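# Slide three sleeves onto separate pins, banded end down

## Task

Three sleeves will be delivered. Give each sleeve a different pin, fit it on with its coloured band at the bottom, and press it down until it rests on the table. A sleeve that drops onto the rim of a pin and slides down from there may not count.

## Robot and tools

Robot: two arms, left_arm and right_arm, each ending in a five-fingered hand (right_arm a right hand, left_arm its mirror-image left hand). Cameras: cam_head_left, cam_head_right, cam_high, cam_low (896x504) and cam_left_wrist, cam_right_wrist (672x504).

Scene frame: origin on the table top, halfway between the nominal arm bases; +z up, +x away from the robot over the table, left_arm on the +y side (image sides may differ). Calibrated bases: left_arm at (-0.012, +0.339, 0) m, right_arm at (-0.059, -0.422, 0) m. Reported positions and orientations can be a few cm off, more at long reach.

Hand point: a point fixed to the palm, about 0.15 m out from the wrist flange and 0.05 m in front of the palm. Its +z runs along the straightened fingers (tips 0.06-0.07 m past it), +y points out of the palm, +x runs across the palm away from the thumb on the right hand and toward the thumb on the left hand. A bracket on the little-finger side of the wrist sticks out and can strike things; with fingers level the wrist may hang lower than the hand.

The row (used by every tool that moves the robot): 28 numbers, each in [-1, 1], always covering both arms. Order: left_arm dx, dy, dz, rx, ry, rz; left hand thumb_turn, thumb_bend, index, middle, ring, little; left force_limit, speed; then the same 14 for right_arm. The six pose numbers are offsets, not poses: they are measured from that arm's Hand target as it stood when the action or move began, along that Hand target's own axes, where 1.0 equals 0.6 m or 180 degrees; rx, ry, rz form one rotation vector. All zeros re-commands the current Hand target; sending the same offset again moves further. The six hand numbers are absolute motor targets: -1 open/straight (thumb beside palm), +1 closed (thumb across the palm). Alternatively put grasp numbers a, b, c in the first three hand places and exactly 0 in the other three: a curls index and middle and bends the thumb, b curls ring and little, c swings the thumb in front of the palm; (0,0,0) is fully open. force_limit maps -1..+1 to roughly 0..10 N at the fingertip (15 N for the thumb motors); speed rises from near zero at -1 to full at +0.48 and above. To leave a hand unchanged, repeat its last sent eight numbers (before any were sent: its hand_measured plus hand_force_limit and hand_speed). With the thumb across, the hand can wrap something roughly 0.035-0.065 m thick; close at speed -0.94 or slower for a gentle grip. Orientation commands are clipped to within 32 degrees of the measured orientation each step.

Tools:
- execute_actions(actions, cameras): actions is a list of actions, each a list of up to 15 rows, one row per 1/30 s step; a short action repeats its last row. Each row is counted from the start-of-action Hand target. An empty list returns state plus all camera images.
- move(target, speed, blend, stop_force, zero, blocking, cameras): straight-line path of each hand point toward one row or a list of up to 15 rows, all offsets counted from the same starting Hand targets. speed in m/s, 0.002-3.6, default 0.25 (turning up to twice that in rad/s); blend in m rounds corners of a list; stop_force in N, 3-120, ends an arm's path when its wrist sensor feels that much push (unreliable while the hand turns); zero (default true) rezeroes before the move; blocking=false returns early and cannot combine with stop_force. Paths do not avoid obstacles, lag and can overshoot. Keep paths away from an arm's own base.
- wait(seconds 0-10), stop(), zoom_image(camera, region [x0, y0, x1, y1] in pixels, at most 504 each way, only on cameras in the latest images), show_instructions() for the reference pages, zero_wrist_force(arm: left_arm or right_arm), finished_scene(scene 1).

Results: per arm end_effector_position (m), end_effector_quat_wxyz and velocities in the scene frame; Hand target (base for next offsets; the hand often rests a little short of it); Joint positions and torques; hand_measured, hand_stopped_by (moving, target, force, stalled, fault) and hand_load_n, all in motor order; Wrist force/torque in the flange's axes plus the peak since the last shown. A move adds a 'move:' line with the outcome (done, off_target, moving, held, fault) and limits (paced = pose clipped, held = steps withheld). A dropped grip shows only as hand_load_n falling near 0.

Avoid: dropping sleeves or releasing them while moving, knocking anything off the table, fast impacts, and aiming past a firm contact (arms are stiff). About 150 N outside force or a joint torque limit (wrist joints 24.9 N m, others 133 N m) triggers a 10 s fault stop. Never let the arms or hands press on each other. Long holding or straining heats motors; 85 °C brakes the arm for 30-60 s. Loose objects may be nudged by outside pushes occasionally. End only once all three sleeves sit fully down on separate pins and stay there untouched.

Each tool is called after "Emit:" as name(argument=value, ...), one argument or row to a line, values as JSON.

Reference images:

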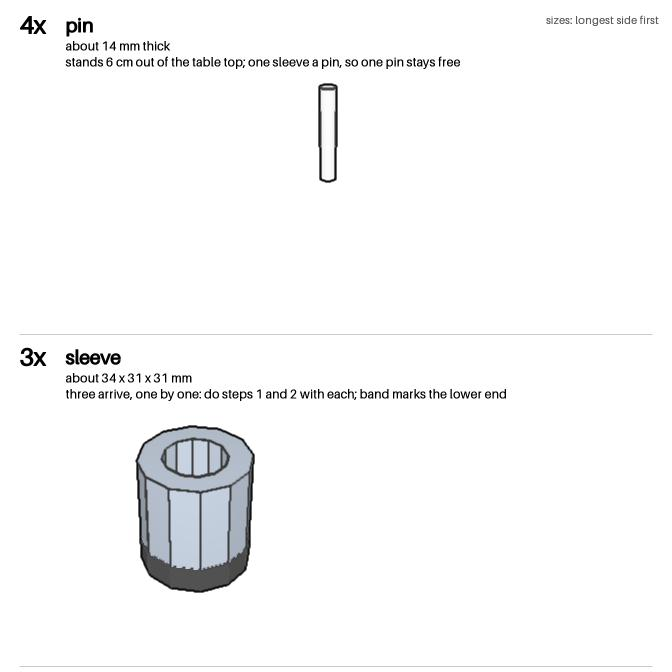

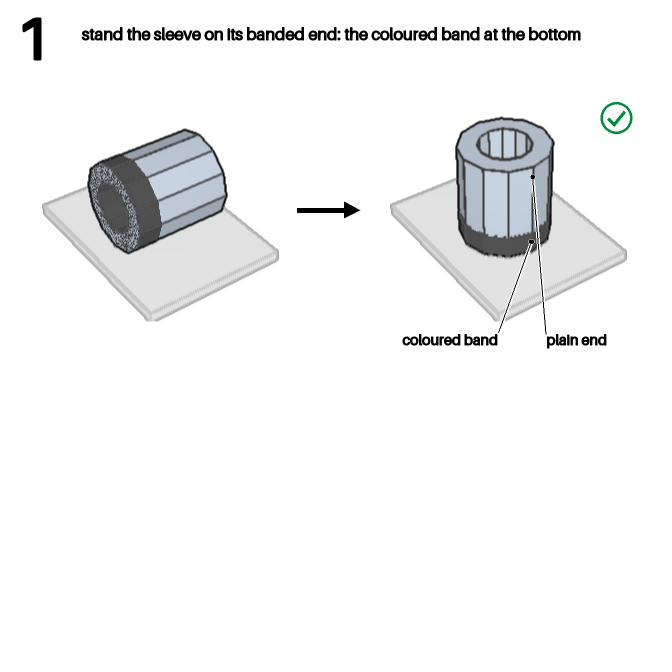

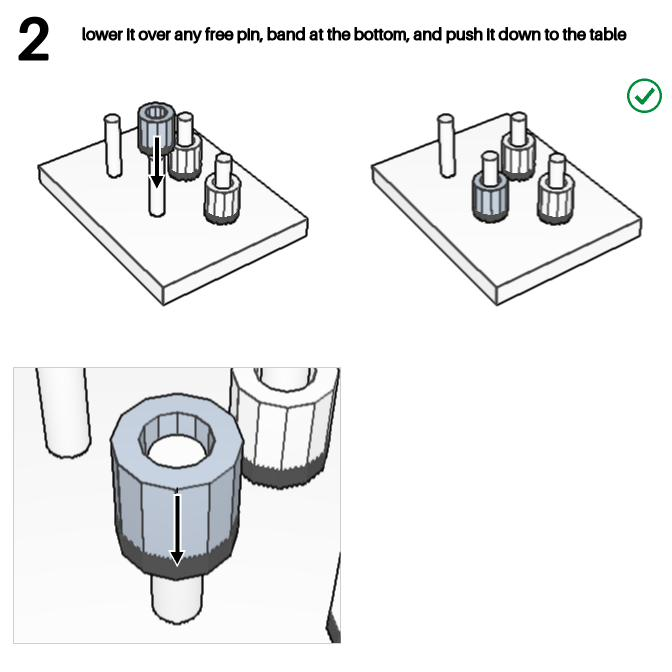

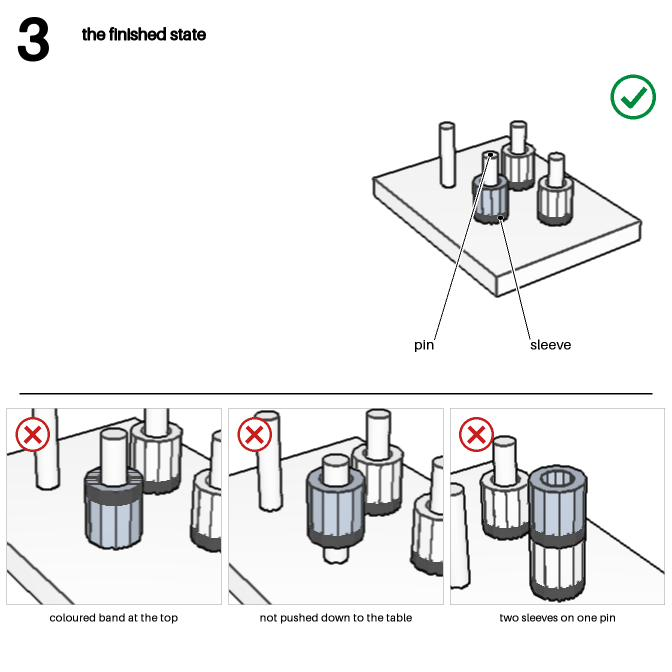

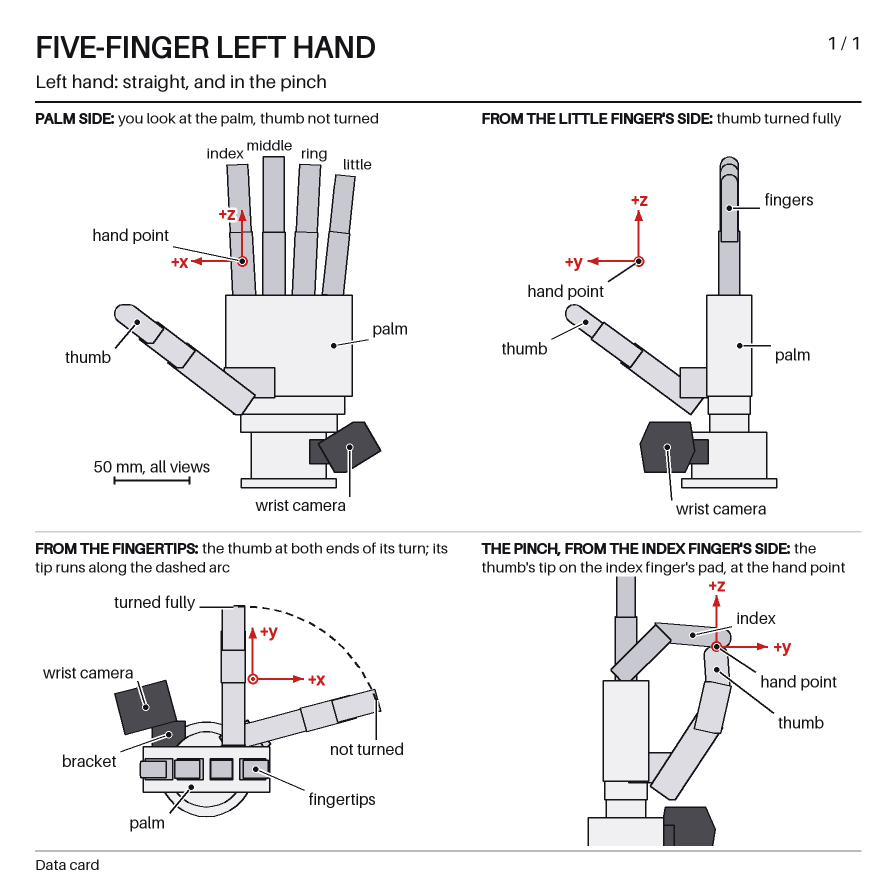

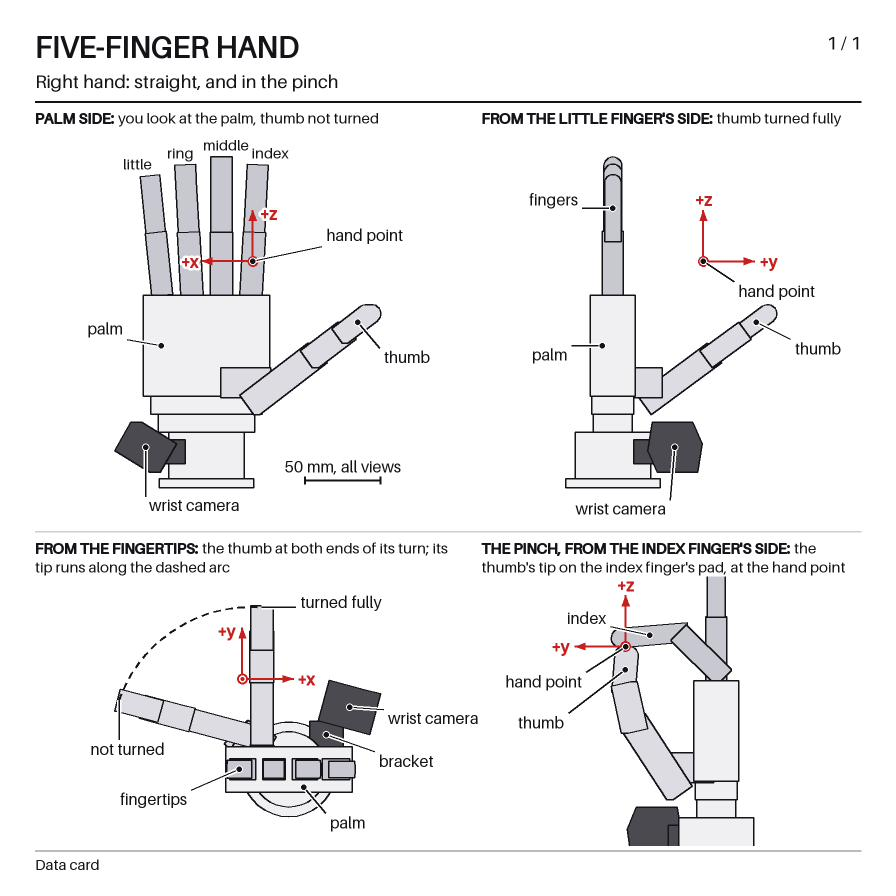

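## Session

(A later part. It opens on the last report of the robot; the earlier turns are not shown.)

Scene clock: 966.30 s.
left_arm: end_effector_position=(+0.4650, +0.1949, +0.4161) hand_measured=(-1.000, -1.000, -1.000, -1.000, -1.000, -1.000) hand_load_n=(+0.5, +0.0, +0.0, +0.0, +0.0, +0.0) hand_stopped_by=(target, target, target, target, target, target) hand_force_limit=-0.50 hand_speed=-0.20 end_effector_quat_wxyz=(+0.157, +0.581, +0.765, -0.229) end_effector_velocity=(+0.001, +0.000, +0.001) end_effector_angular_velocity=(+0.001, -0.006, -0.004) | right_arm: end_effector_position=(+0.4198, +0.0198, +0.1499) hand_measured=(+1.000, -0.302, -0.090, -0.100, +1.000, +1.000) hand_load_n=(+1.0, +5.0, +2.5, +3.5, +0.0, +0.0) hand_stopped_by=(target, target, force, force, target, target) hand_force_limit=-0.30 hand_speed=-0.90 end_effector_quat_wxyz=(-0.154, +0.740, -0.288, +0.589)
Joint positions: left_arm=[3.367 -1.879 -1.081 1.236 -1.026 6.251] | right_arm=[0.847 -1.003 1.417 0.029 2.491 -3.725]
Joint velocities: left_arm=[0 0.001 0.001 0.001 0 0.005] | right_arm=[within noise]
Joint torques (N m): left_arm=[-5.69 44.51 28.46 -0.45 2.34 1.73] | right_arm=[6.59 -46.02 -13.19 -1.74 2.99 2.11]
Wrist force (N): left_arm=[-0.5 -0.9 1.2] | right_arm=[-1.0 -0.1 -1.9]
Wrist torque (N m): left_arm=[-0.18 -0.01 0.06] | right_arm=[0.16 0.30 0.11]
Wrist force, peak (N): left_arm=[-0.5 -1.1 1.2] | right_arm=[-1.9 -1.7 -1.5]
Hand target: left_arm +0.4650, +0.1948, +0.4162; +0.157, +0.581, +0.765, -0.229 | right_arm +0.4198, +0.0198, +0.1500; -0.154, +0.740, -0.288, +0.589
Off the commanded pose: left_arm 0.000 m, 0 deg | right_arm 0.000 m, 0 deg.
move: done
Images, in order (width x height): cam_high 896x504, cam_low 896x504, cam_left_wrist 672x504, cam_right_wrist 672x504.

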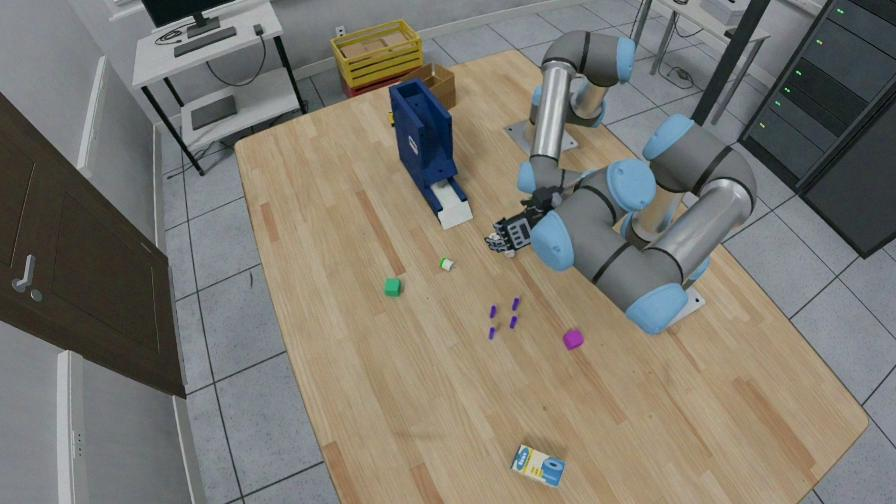

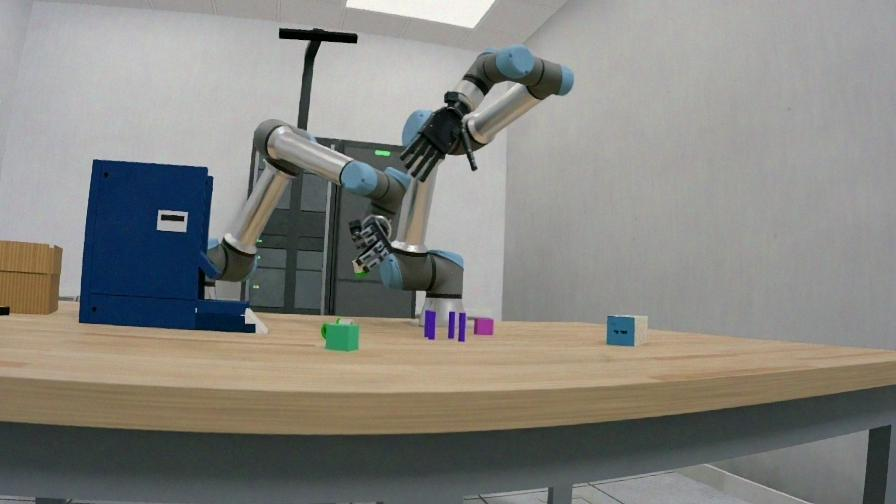

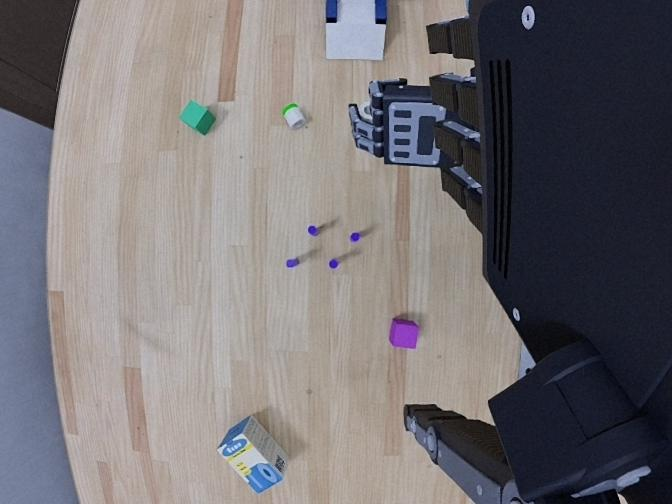

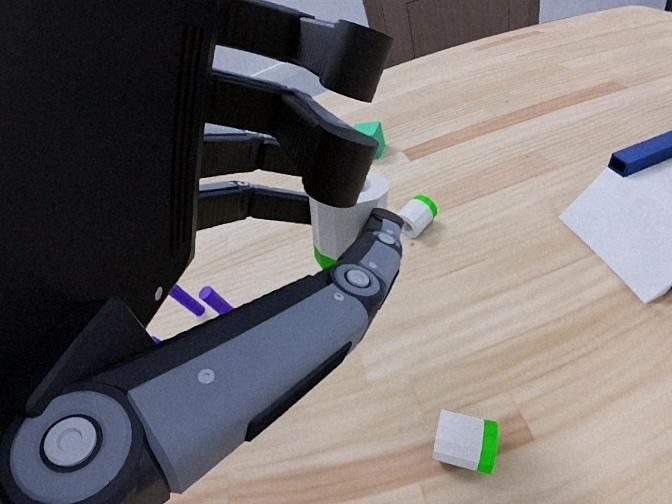

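Emit:
move(
  target=[
    [0,0,0,0,0,0,-1,-1,-1,-1,-1,-1,-0.5,-0.2, -0.0672,-0.165,0.0292,0.0006,0.0418,-0.0942,1,-0.3,0.2,0.25,1,1,-0.3,-0.9],
    [0,0,0,0,0,0,-1,-1,-1,-1,-1,-1,-0.5,-0.2, -0.2265,-0.2515,0.0588,0.0006,0.0418,-0.0942,1,-0.3,0.2,0.25,1,1,-0.3,-0.9],
  ],
  speed=[0.15,0.12],
  blend=[0.02,0],
  cameras=["all"],
)

Emit:
zoom_image(
  camera="cam_left_wrist",
  region=[220, 150, 472, 340],
)

Emit:
zoom_image(
  camera="cam_low",
  region=[380, 230, 520, 350],
)

Emit:
zoom_image(
  camera="cam_right_wrist",
  region=[260, 120, 560, 345],
)

Scene clock: 973.63 s.
left_arm: end_effector_position=(+0.4650, +0.1948, +0.4162) hand_measured=(-1.000, -1.000, -1.000, -1.000, -1.000, -1.000) hand_load_n=(+0.0, +0.0, +0.0, +0.0, +0.0, -0.5) hand_stopped_by=(target, target, target, target, target, target) hand_force_limit=-0.50 hand_speed=-0.20 end_effector_quat_wxyz=(+0.157, +0.581, +0.765, -0.229) | right_arm: end_effector_position=(+0.4481, +0.1012, +0.1660) hand_measured=(+1.000, -0.302, -0.090, -0.100, +1.000, +1.000) hand_load_n=(+1.0, +5.5, +2.0, +3.5, +0.0, +0.0) hand_stopped_by=(target, target, force, force, target, target) hand_force_limit=-0.30 hand_speed=-0.90 end_effector_quat_wxyz=(-0.068, +0.736, -0.204, +0.642)
Joint positions: left_arm=[3.367 -1.879 -1.081 1.236 -1.026 6.252] | right_arm=[0.932 -0.752 1.014 0.098 2.646 -4.017]
Joint torques (N m): left_arm=[-8.31 44.27 29.44 -3.99 1.78 -0.02] | right_arm=[-5.63 -64.63 -14.08 -1.7 -1.93 2.09]
Wrist force (N): left_arm=[-0.5 -1.0 1.2] | right_arm=[-1.4 0.0 -2.1]
Wrist torque (N m): left_arm=[-0.20 -0.01 0.03] | right_arm=[0.11 0.38 0.03]
Wrist force, peak (N): left_arm=[-0.4 -1.1 1.4] | right_arm=[-4.3 -3.8 -2.1]
Hand target: left_arm +0.4650, +0.1948, +0.4162; +0.157, +0.581, +0.765, -0.229 | right_arm +0.4482, +0.1012, +0.1661; -0.068, +0.736, -0.204, +0.642 (not the last commanded pose)
Off the commanded pose: left_arm 0.000 m, 0 deg | right_arm 0.127 m, 4 deg.
move: held (right_arm; a check stopped the path); path passed 0 of 2 targets; limits=held
pose unreachable (right arm): on one or more control steps of this call, first in action 0 (counted from 0), this arm could not follow its commanded pose, so it was not sent that pose on those steps. It may still have moved: this result reports where it is.
cause: moving toward the commanded pose would bring a part of the arm too close to another arm (a part of this arm just beyond joint 3 (elbow) and a part of the left arm just beyond its joint 6 (wrist 3), 11 mm apart when this arm was first held).

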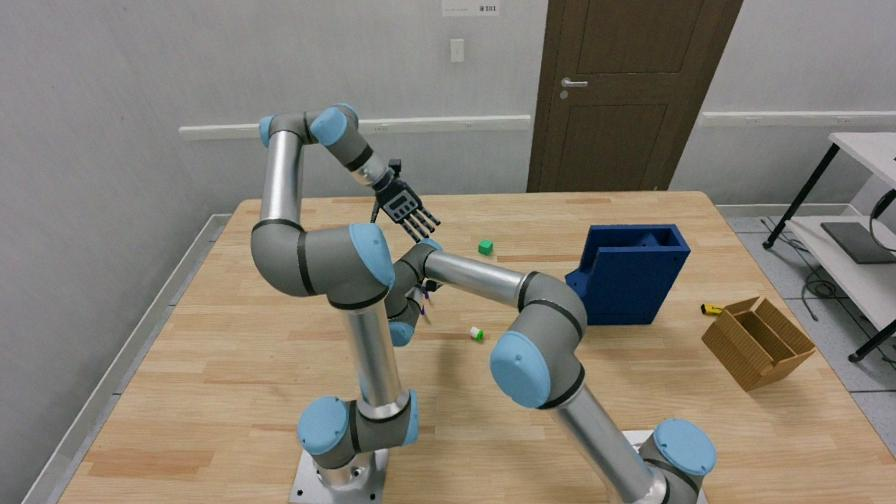

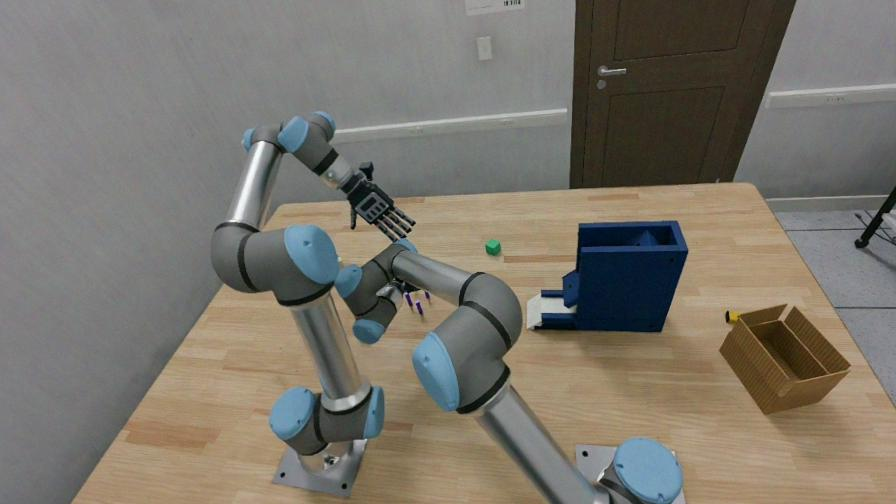

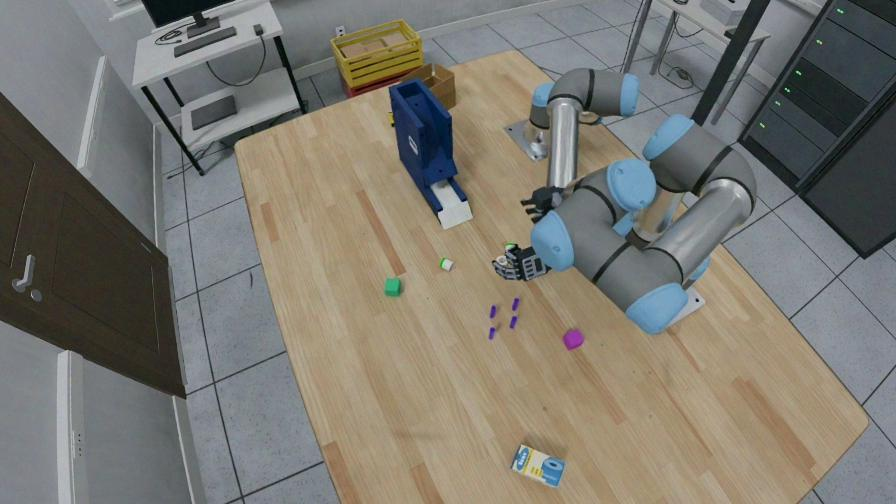

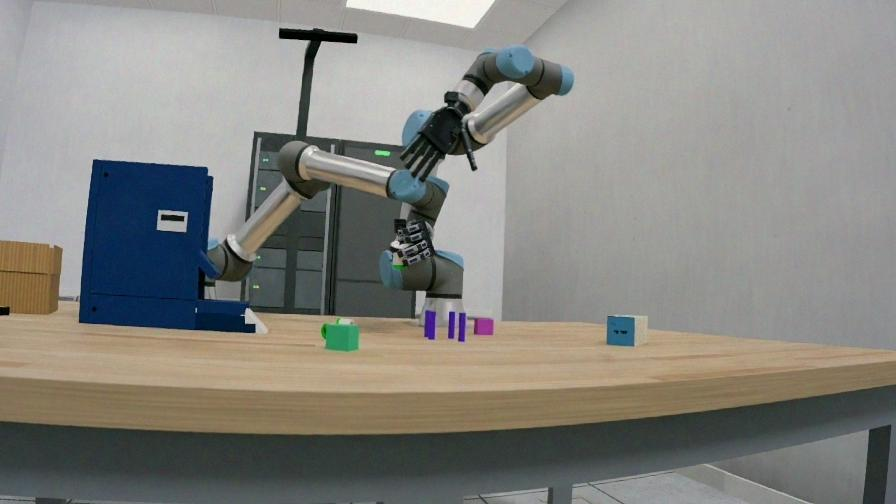

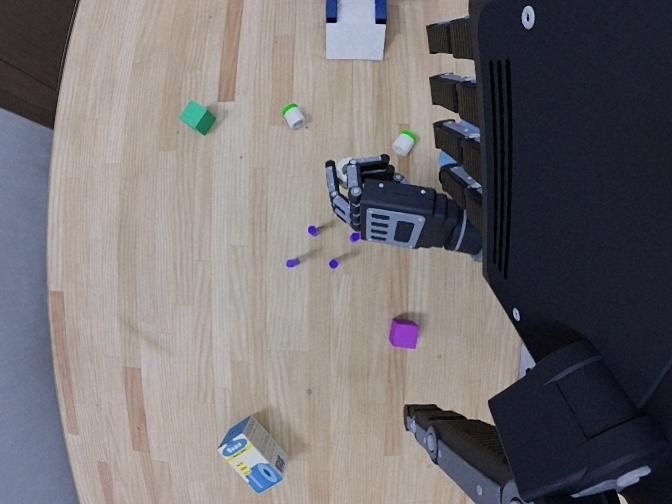

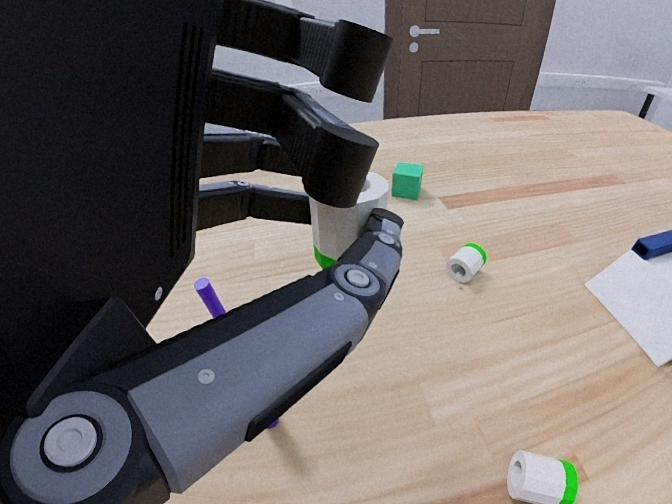

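Scaled by 2.000 from the camera's 672x504 image, which has a finer 960x720 frame.

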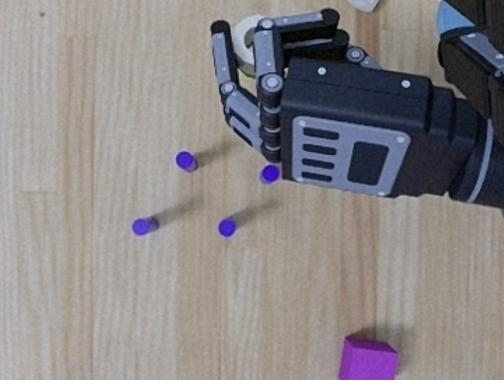

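Scaled by 3.600 from the camera's 896x504 image, which has a finer 1280x720 frame.

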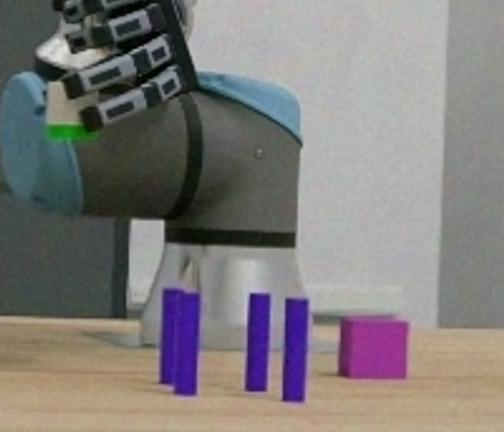

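Scaled by 1.680 from the camera's 672x504 image, which has a finer 960x720 frame.

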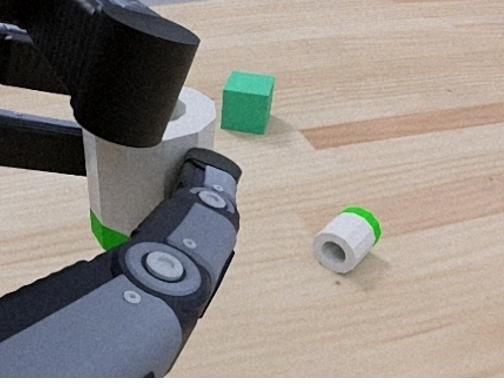

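Emit:
move(
  target=[
    [-0.0846,-0.0282,-0.1411,0,0,0,-1,-1,-1,-1,-1,-1,-0.5,-0.2, 0,0,0,0,0,0,1,-0.3,0.2,0.25,1,1,-0.3,-0.9],
    [-0.0846,-0.0282,-0.1411,0,0,0,-1,-1,-1,-1,-1,-1,-0.5,-0.2, -0.0115,-0.0483,0.0022,-0.0004,0.0076,-0.0178,1,-0.3,0.2,0.25,1,1,-0.3,-0.9],
    [-0.0846,-0.0282,-0.1411,0,0,0,-1,-1,-1,-1,-1,-1,-0.5,-0.2, -0.1413,-0.155,0.0192,-0.0004,0.0076,-0.0178,1,-0.3,0.2,0.25,1,1,-0.3,-0.9],
  ],
  speed=[0.2,0.15,0.12],
  blend=[0,0.02,0],
  cameras=["cam_left_wrist","cam_right_wrist","cam_low","cam_high"],
)

Emit:
zoom_image(
  camera="cam_left_wrist",
  region=[220, 150, 472, 340],
)

Emit:
zoom_image(
  camera="cam_low",
  region=[380, 230, 520, 350],
)

Emit:
zoom_image(
  camera="cam_right_wrist",
  region=[260, 120, 560, 345],
)

Scene clock: 984.73 s.
left_arm: end_effector_position=(+0.4649, +0.1948, +0.5164) hand_measured=(-1.000, -1.000, -1.000, -1.000, -1.000, -1.000) hand_load_n=(+0.0, +0.0, +0.0, +0.0, +0.0, +0.0) hand_stopped_by=(target, target, target, target, target, target) hand_force_limit=-0.50 hand_speed=-0.20 end_effector_quat_wxyz=(+0.157, +0.581, +0.765, -0.229) | right_arm: end_effector_position=(+0.4712, +0.2160, +0.1199) hand_measured=(+1.000, -0.302, -0.090, -0.100, +1.000, +1.000) hand_load_n=(+1.0, +5.5, +2.5, +3.5, +0.0, +0.0) hand_stopped_by=(target, target, force, force, target, target) hand_force_limit=-0.30 hand_speed=-0.90 end_effector_quat_wxyz=(-0.051, +0.732, -0.182, +0.654)
Joint positions: left_arm=[3.367 -1.981 -0.666 0.923 -1.026 6.252] | right_arm=[1.001 -0.181 0.035 0.491 2.72 -4.074]
Joint torques (N m): left_arm=[2.48 45.65 26.95 -5.44 2.51 1.87] | right_arm=[-7.63 -66.45 -27.35 1.83 -2.11 -2.02]
Wrist force (N): left_arm=[-0.4 -1.0 1.1] | right_arm=[-0.9 -0.1 -2.3]
Wrist torque (N m): left_arm=[-0.17 -0.03 0.09] | right_arm=[0.09 0.32 0.03]
Wrist force, peak (N): left_arm=[0.4 -0.5 2.6] | right_arm=[-1.5 -0.1 -2.6]
Hand target: left_arm +0.4649, +0.1948, +0.5164; +0.157, +0.581, +0.765, -0.229 | right_arm +0.4714, +0.2166, +0.1201; -0.047, +0.734, -0.185, +0.652
Off the commanded pose: left_arm 0.000 m, 0 deg | right_arm 0.001 m, 1 deg.
elbow stopped short (right arm): the move would have taken joint 3 (elbow) straighter than the controller allows.
move: done; blend cut to 0.0152 m at target 2
Images, in order (width x height): cam_high 896x504, cam_low 896x504, cam_left_wrist 672x504, cam_right_wrist 672x504.

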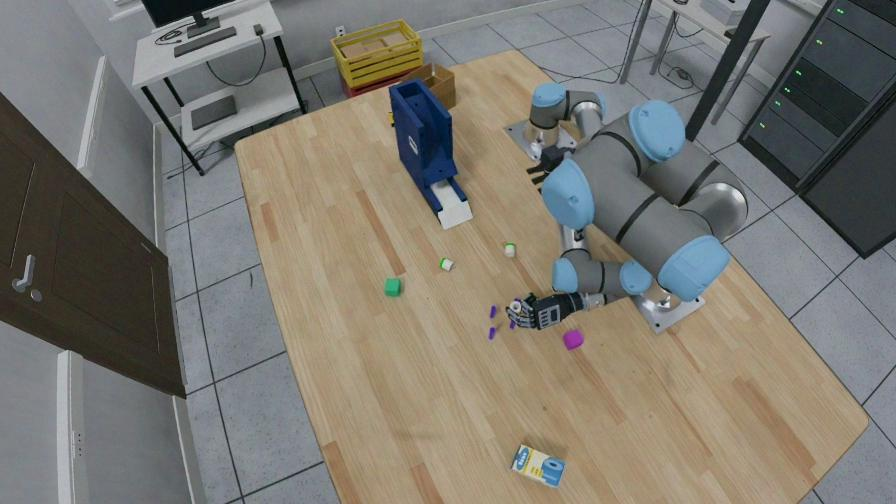

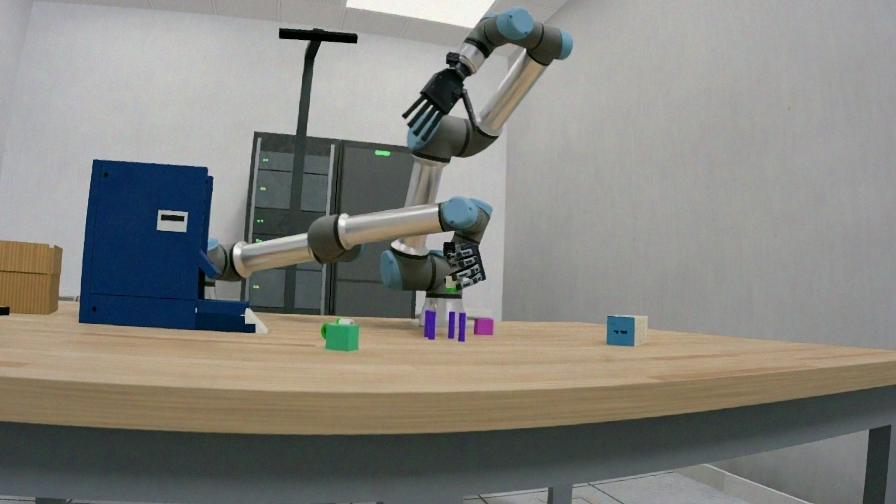

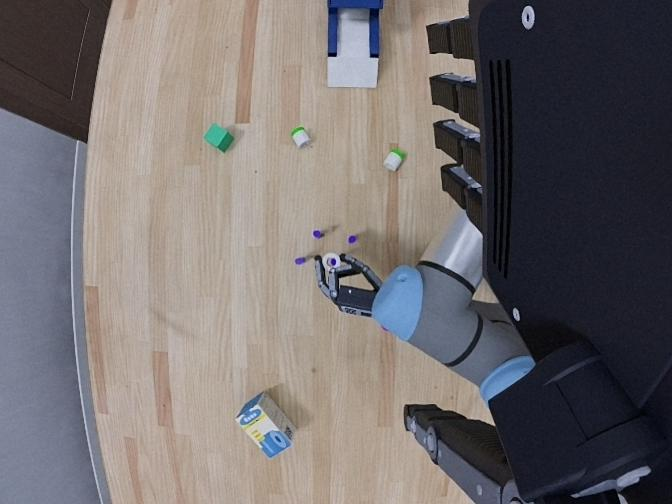

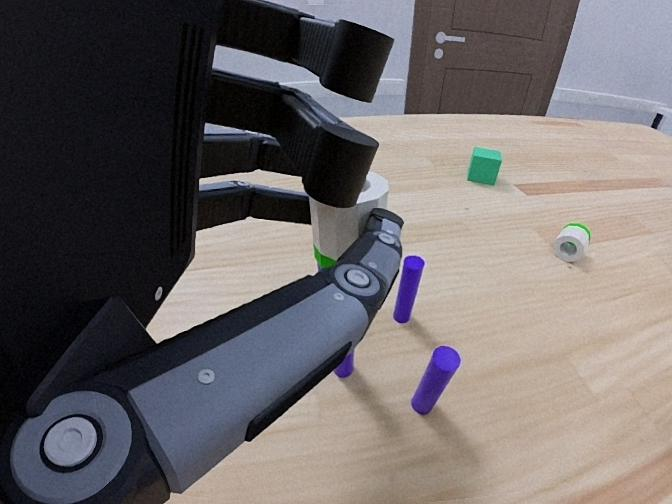

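Scaled by 2.000 from the camera's 672x504 image, which has a finer 960x720 frame.

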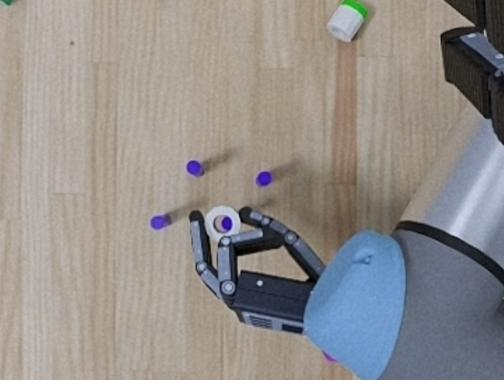

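Scaled by 3.600 from the camera's 896x504 image, which has a finer 1280x720 frame.

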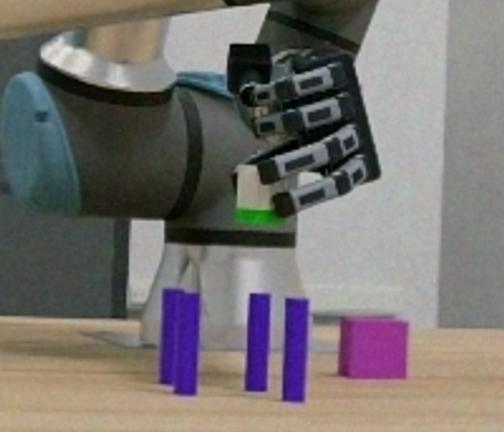

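Scaled by 1.680 from the camera's 672x504 image, which has a finer 960x720 frame.

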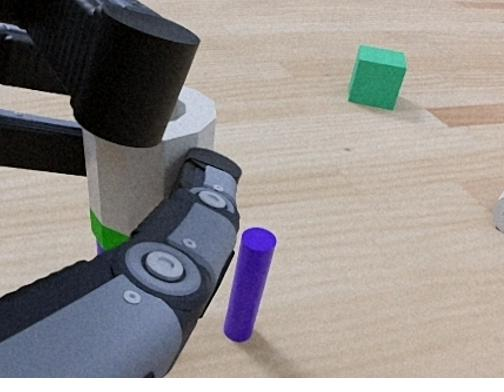

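Emit:
zoom_image(
  camera="cam_left_wrist",
  region=[300, 230, 370, 290],
)

Emit:
zoom_image(
  camera="cam_low",
  region=[410, 270, 480, 350],
)

Scaled by 7.200 from the camera's 672x504 image, which has a finer 960x720 frame.

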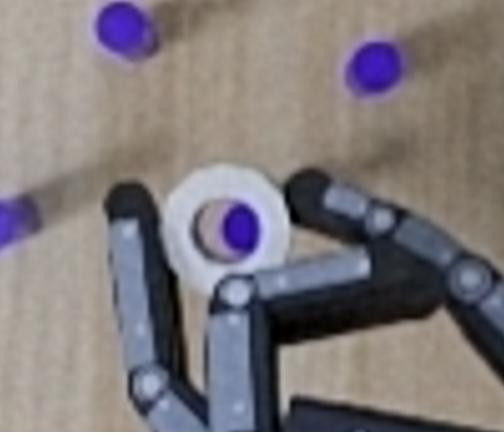

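Scaled by 6.300 from the camera's 896x504 image, which has a finer 1280x720 frame.

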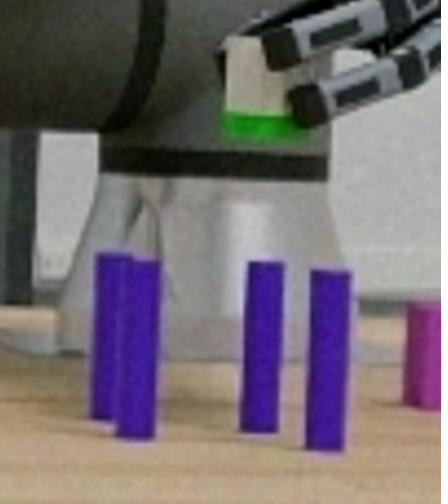

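Emit:
move(
  target=[0,0,0,0,0,0,-1,-1,-1,-1,-1,-1,-0.5,-0.2, -0.0482,0.016,0,0,0,0,1,-0.3,0.2,0.25,1,1,-0.3,-0.9],
  speed=0.06,
  cameras=["cam_left_wrist","cam_right_wrist","cam_low","cam_high"],
)

Emit:
zoom_image(
  camera="cam_left_wrist",
  region=[300, 230, 370, 290],
)

Emit:
zoom_image(
  camera="cam_low",
  region=[410, 270, 480, 350],
)

Emit:
zoom_image(
  camera="cam_high",
  region=[470, 280, 550, 350],
)

Scene clock: 1008.40 s.
left_arm: end_effector_position=(+0.4649, +0.1948, +0.5164) hand_measured=(-1.000, -1.000, -1.000, -1.000, -1.000, -1.000) hand_load_n=(+0.0, +0.0, +0.0, +0.0, +0.0, +0.0) hand_stopped_by=(target, target, target, target, target, target) hand_force_limit=-0.50 hand_speed=-0.20 end_effector_quat_wxyz=(+0.157, +0.581, +0.765, -0.229) | right_arm: end_effector_position=(+0.4669, +0.2172, +0.0897) hand_measured=(+1.000, -0.302, -0.090, -0.100, +1.000, +1.000) hand_load_n=(+1.0, +5.0, +2.5, +3.5, +0.5, +0.0) hand_stopped_by=(target, target, force, force, target, target) hand_force_limit=-0.30 hand_speed=-0.90 end_effector_quat_wxyz=(-0.048, +0.734, -0.185, +0.652)
Joint positions: left_arm=[3.367 -1.981 -0.666 0.923 -1.026 6.252] | right_arm=[1.007 -0.144 0.035 0.481 2.731 -4.05]
Joint torques (N m): left_arm=[1.98 45.54 26.37 -5.78 2.41 1.54] | right_arm=[-2.5 -75.65 -17.75 2.13 0.42 -1.71]
Wrist force (N): left_arm=[-0.4 -0.9 1.1] | right_arm=[-0.8 0.0 -2.1]
Wrist torque (N m): left_arm=[-0.16 -0.03 0.08] | right_arm=[0.11 0.30 0.02]
Wrist force, peak (N): left_arm=[-0.4 -1.1 1.4] | right_arm=[-0.9 -0.2 -2.7]
Hand target: left_arm +0.4649, +0.1948, +0.5164; +0.157, +0.581, +0.765, -0.229 | right_arm +0.4670, +0.2173, +0.0900; -0.047, +0.734, -0.185, +0.652
Off the commanded pose: left_arm 0.000 m, 0 deg | right_arm 0.000 m, 0 deg.
elbow stopped short (right arm): the move would have taken joint 3 (elbow) straighter than the controller allows.
move: done
Images, in order (width x height): cam_high 896x504, cam_low 896x504, cam_left_wrist 672x504, cam_right_wrist 672x504.

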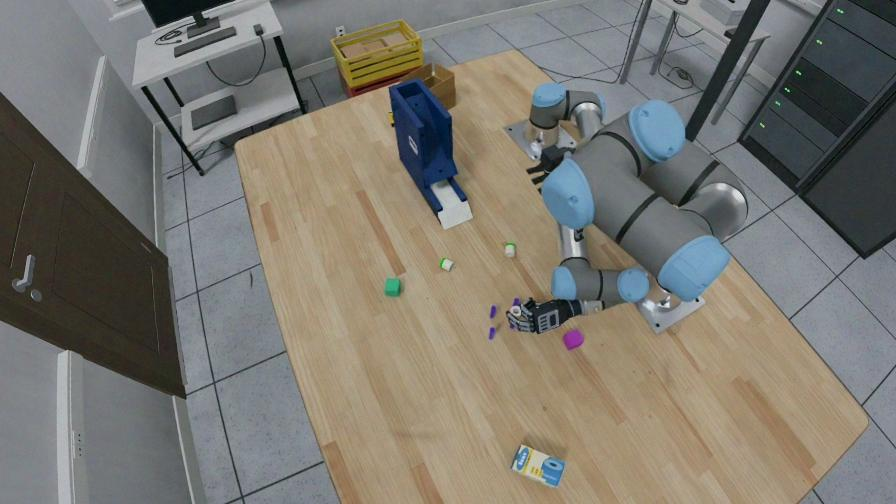

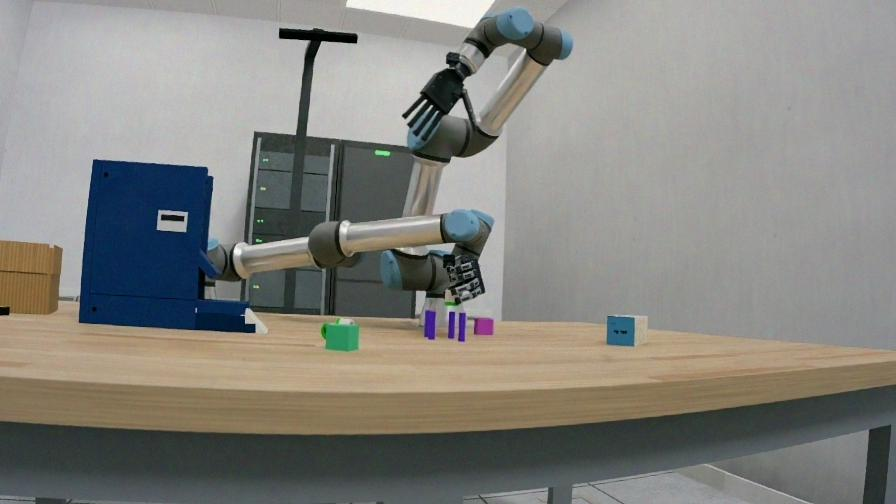

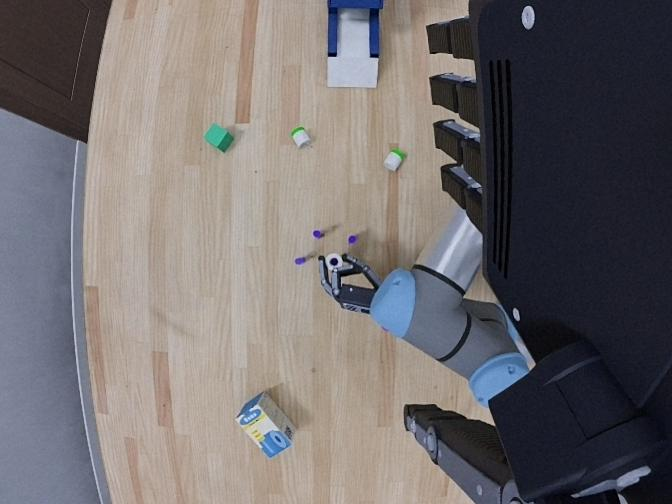

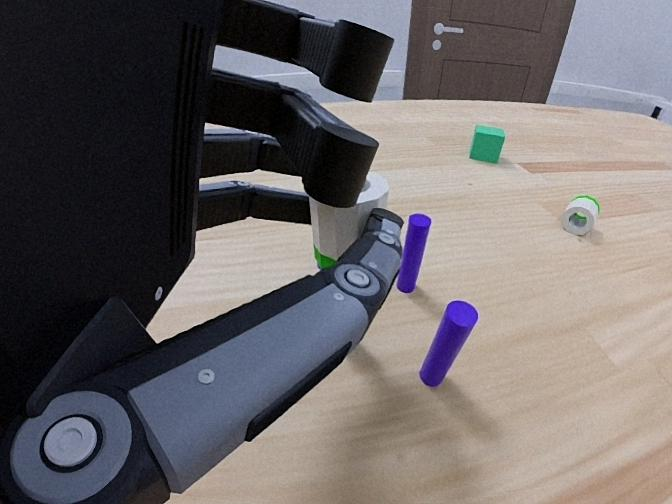

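Scaled by 7.200 from the camera's 672x504 image, which has a finer 960x720 frame.

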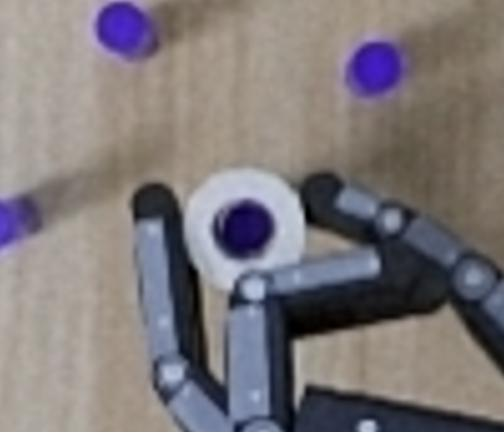

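Scaled by 6.300 from the camera's 896x504 image, which has a finer 1280x720 frame.

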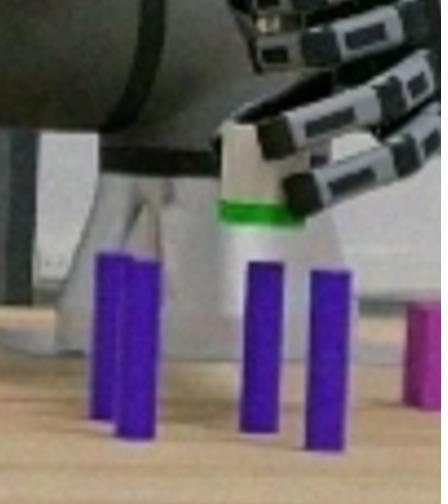

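Scaled by 6.300 from the camera's 896x504 image, which has a finer 1280x720 frame.

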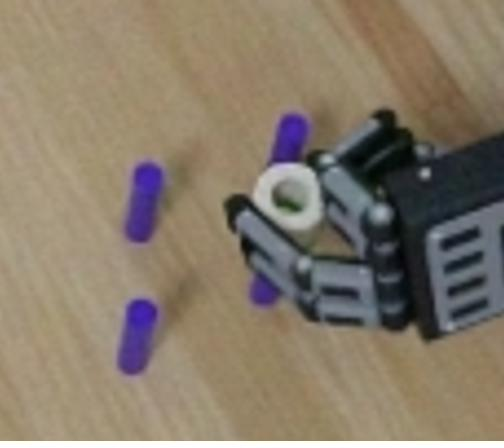

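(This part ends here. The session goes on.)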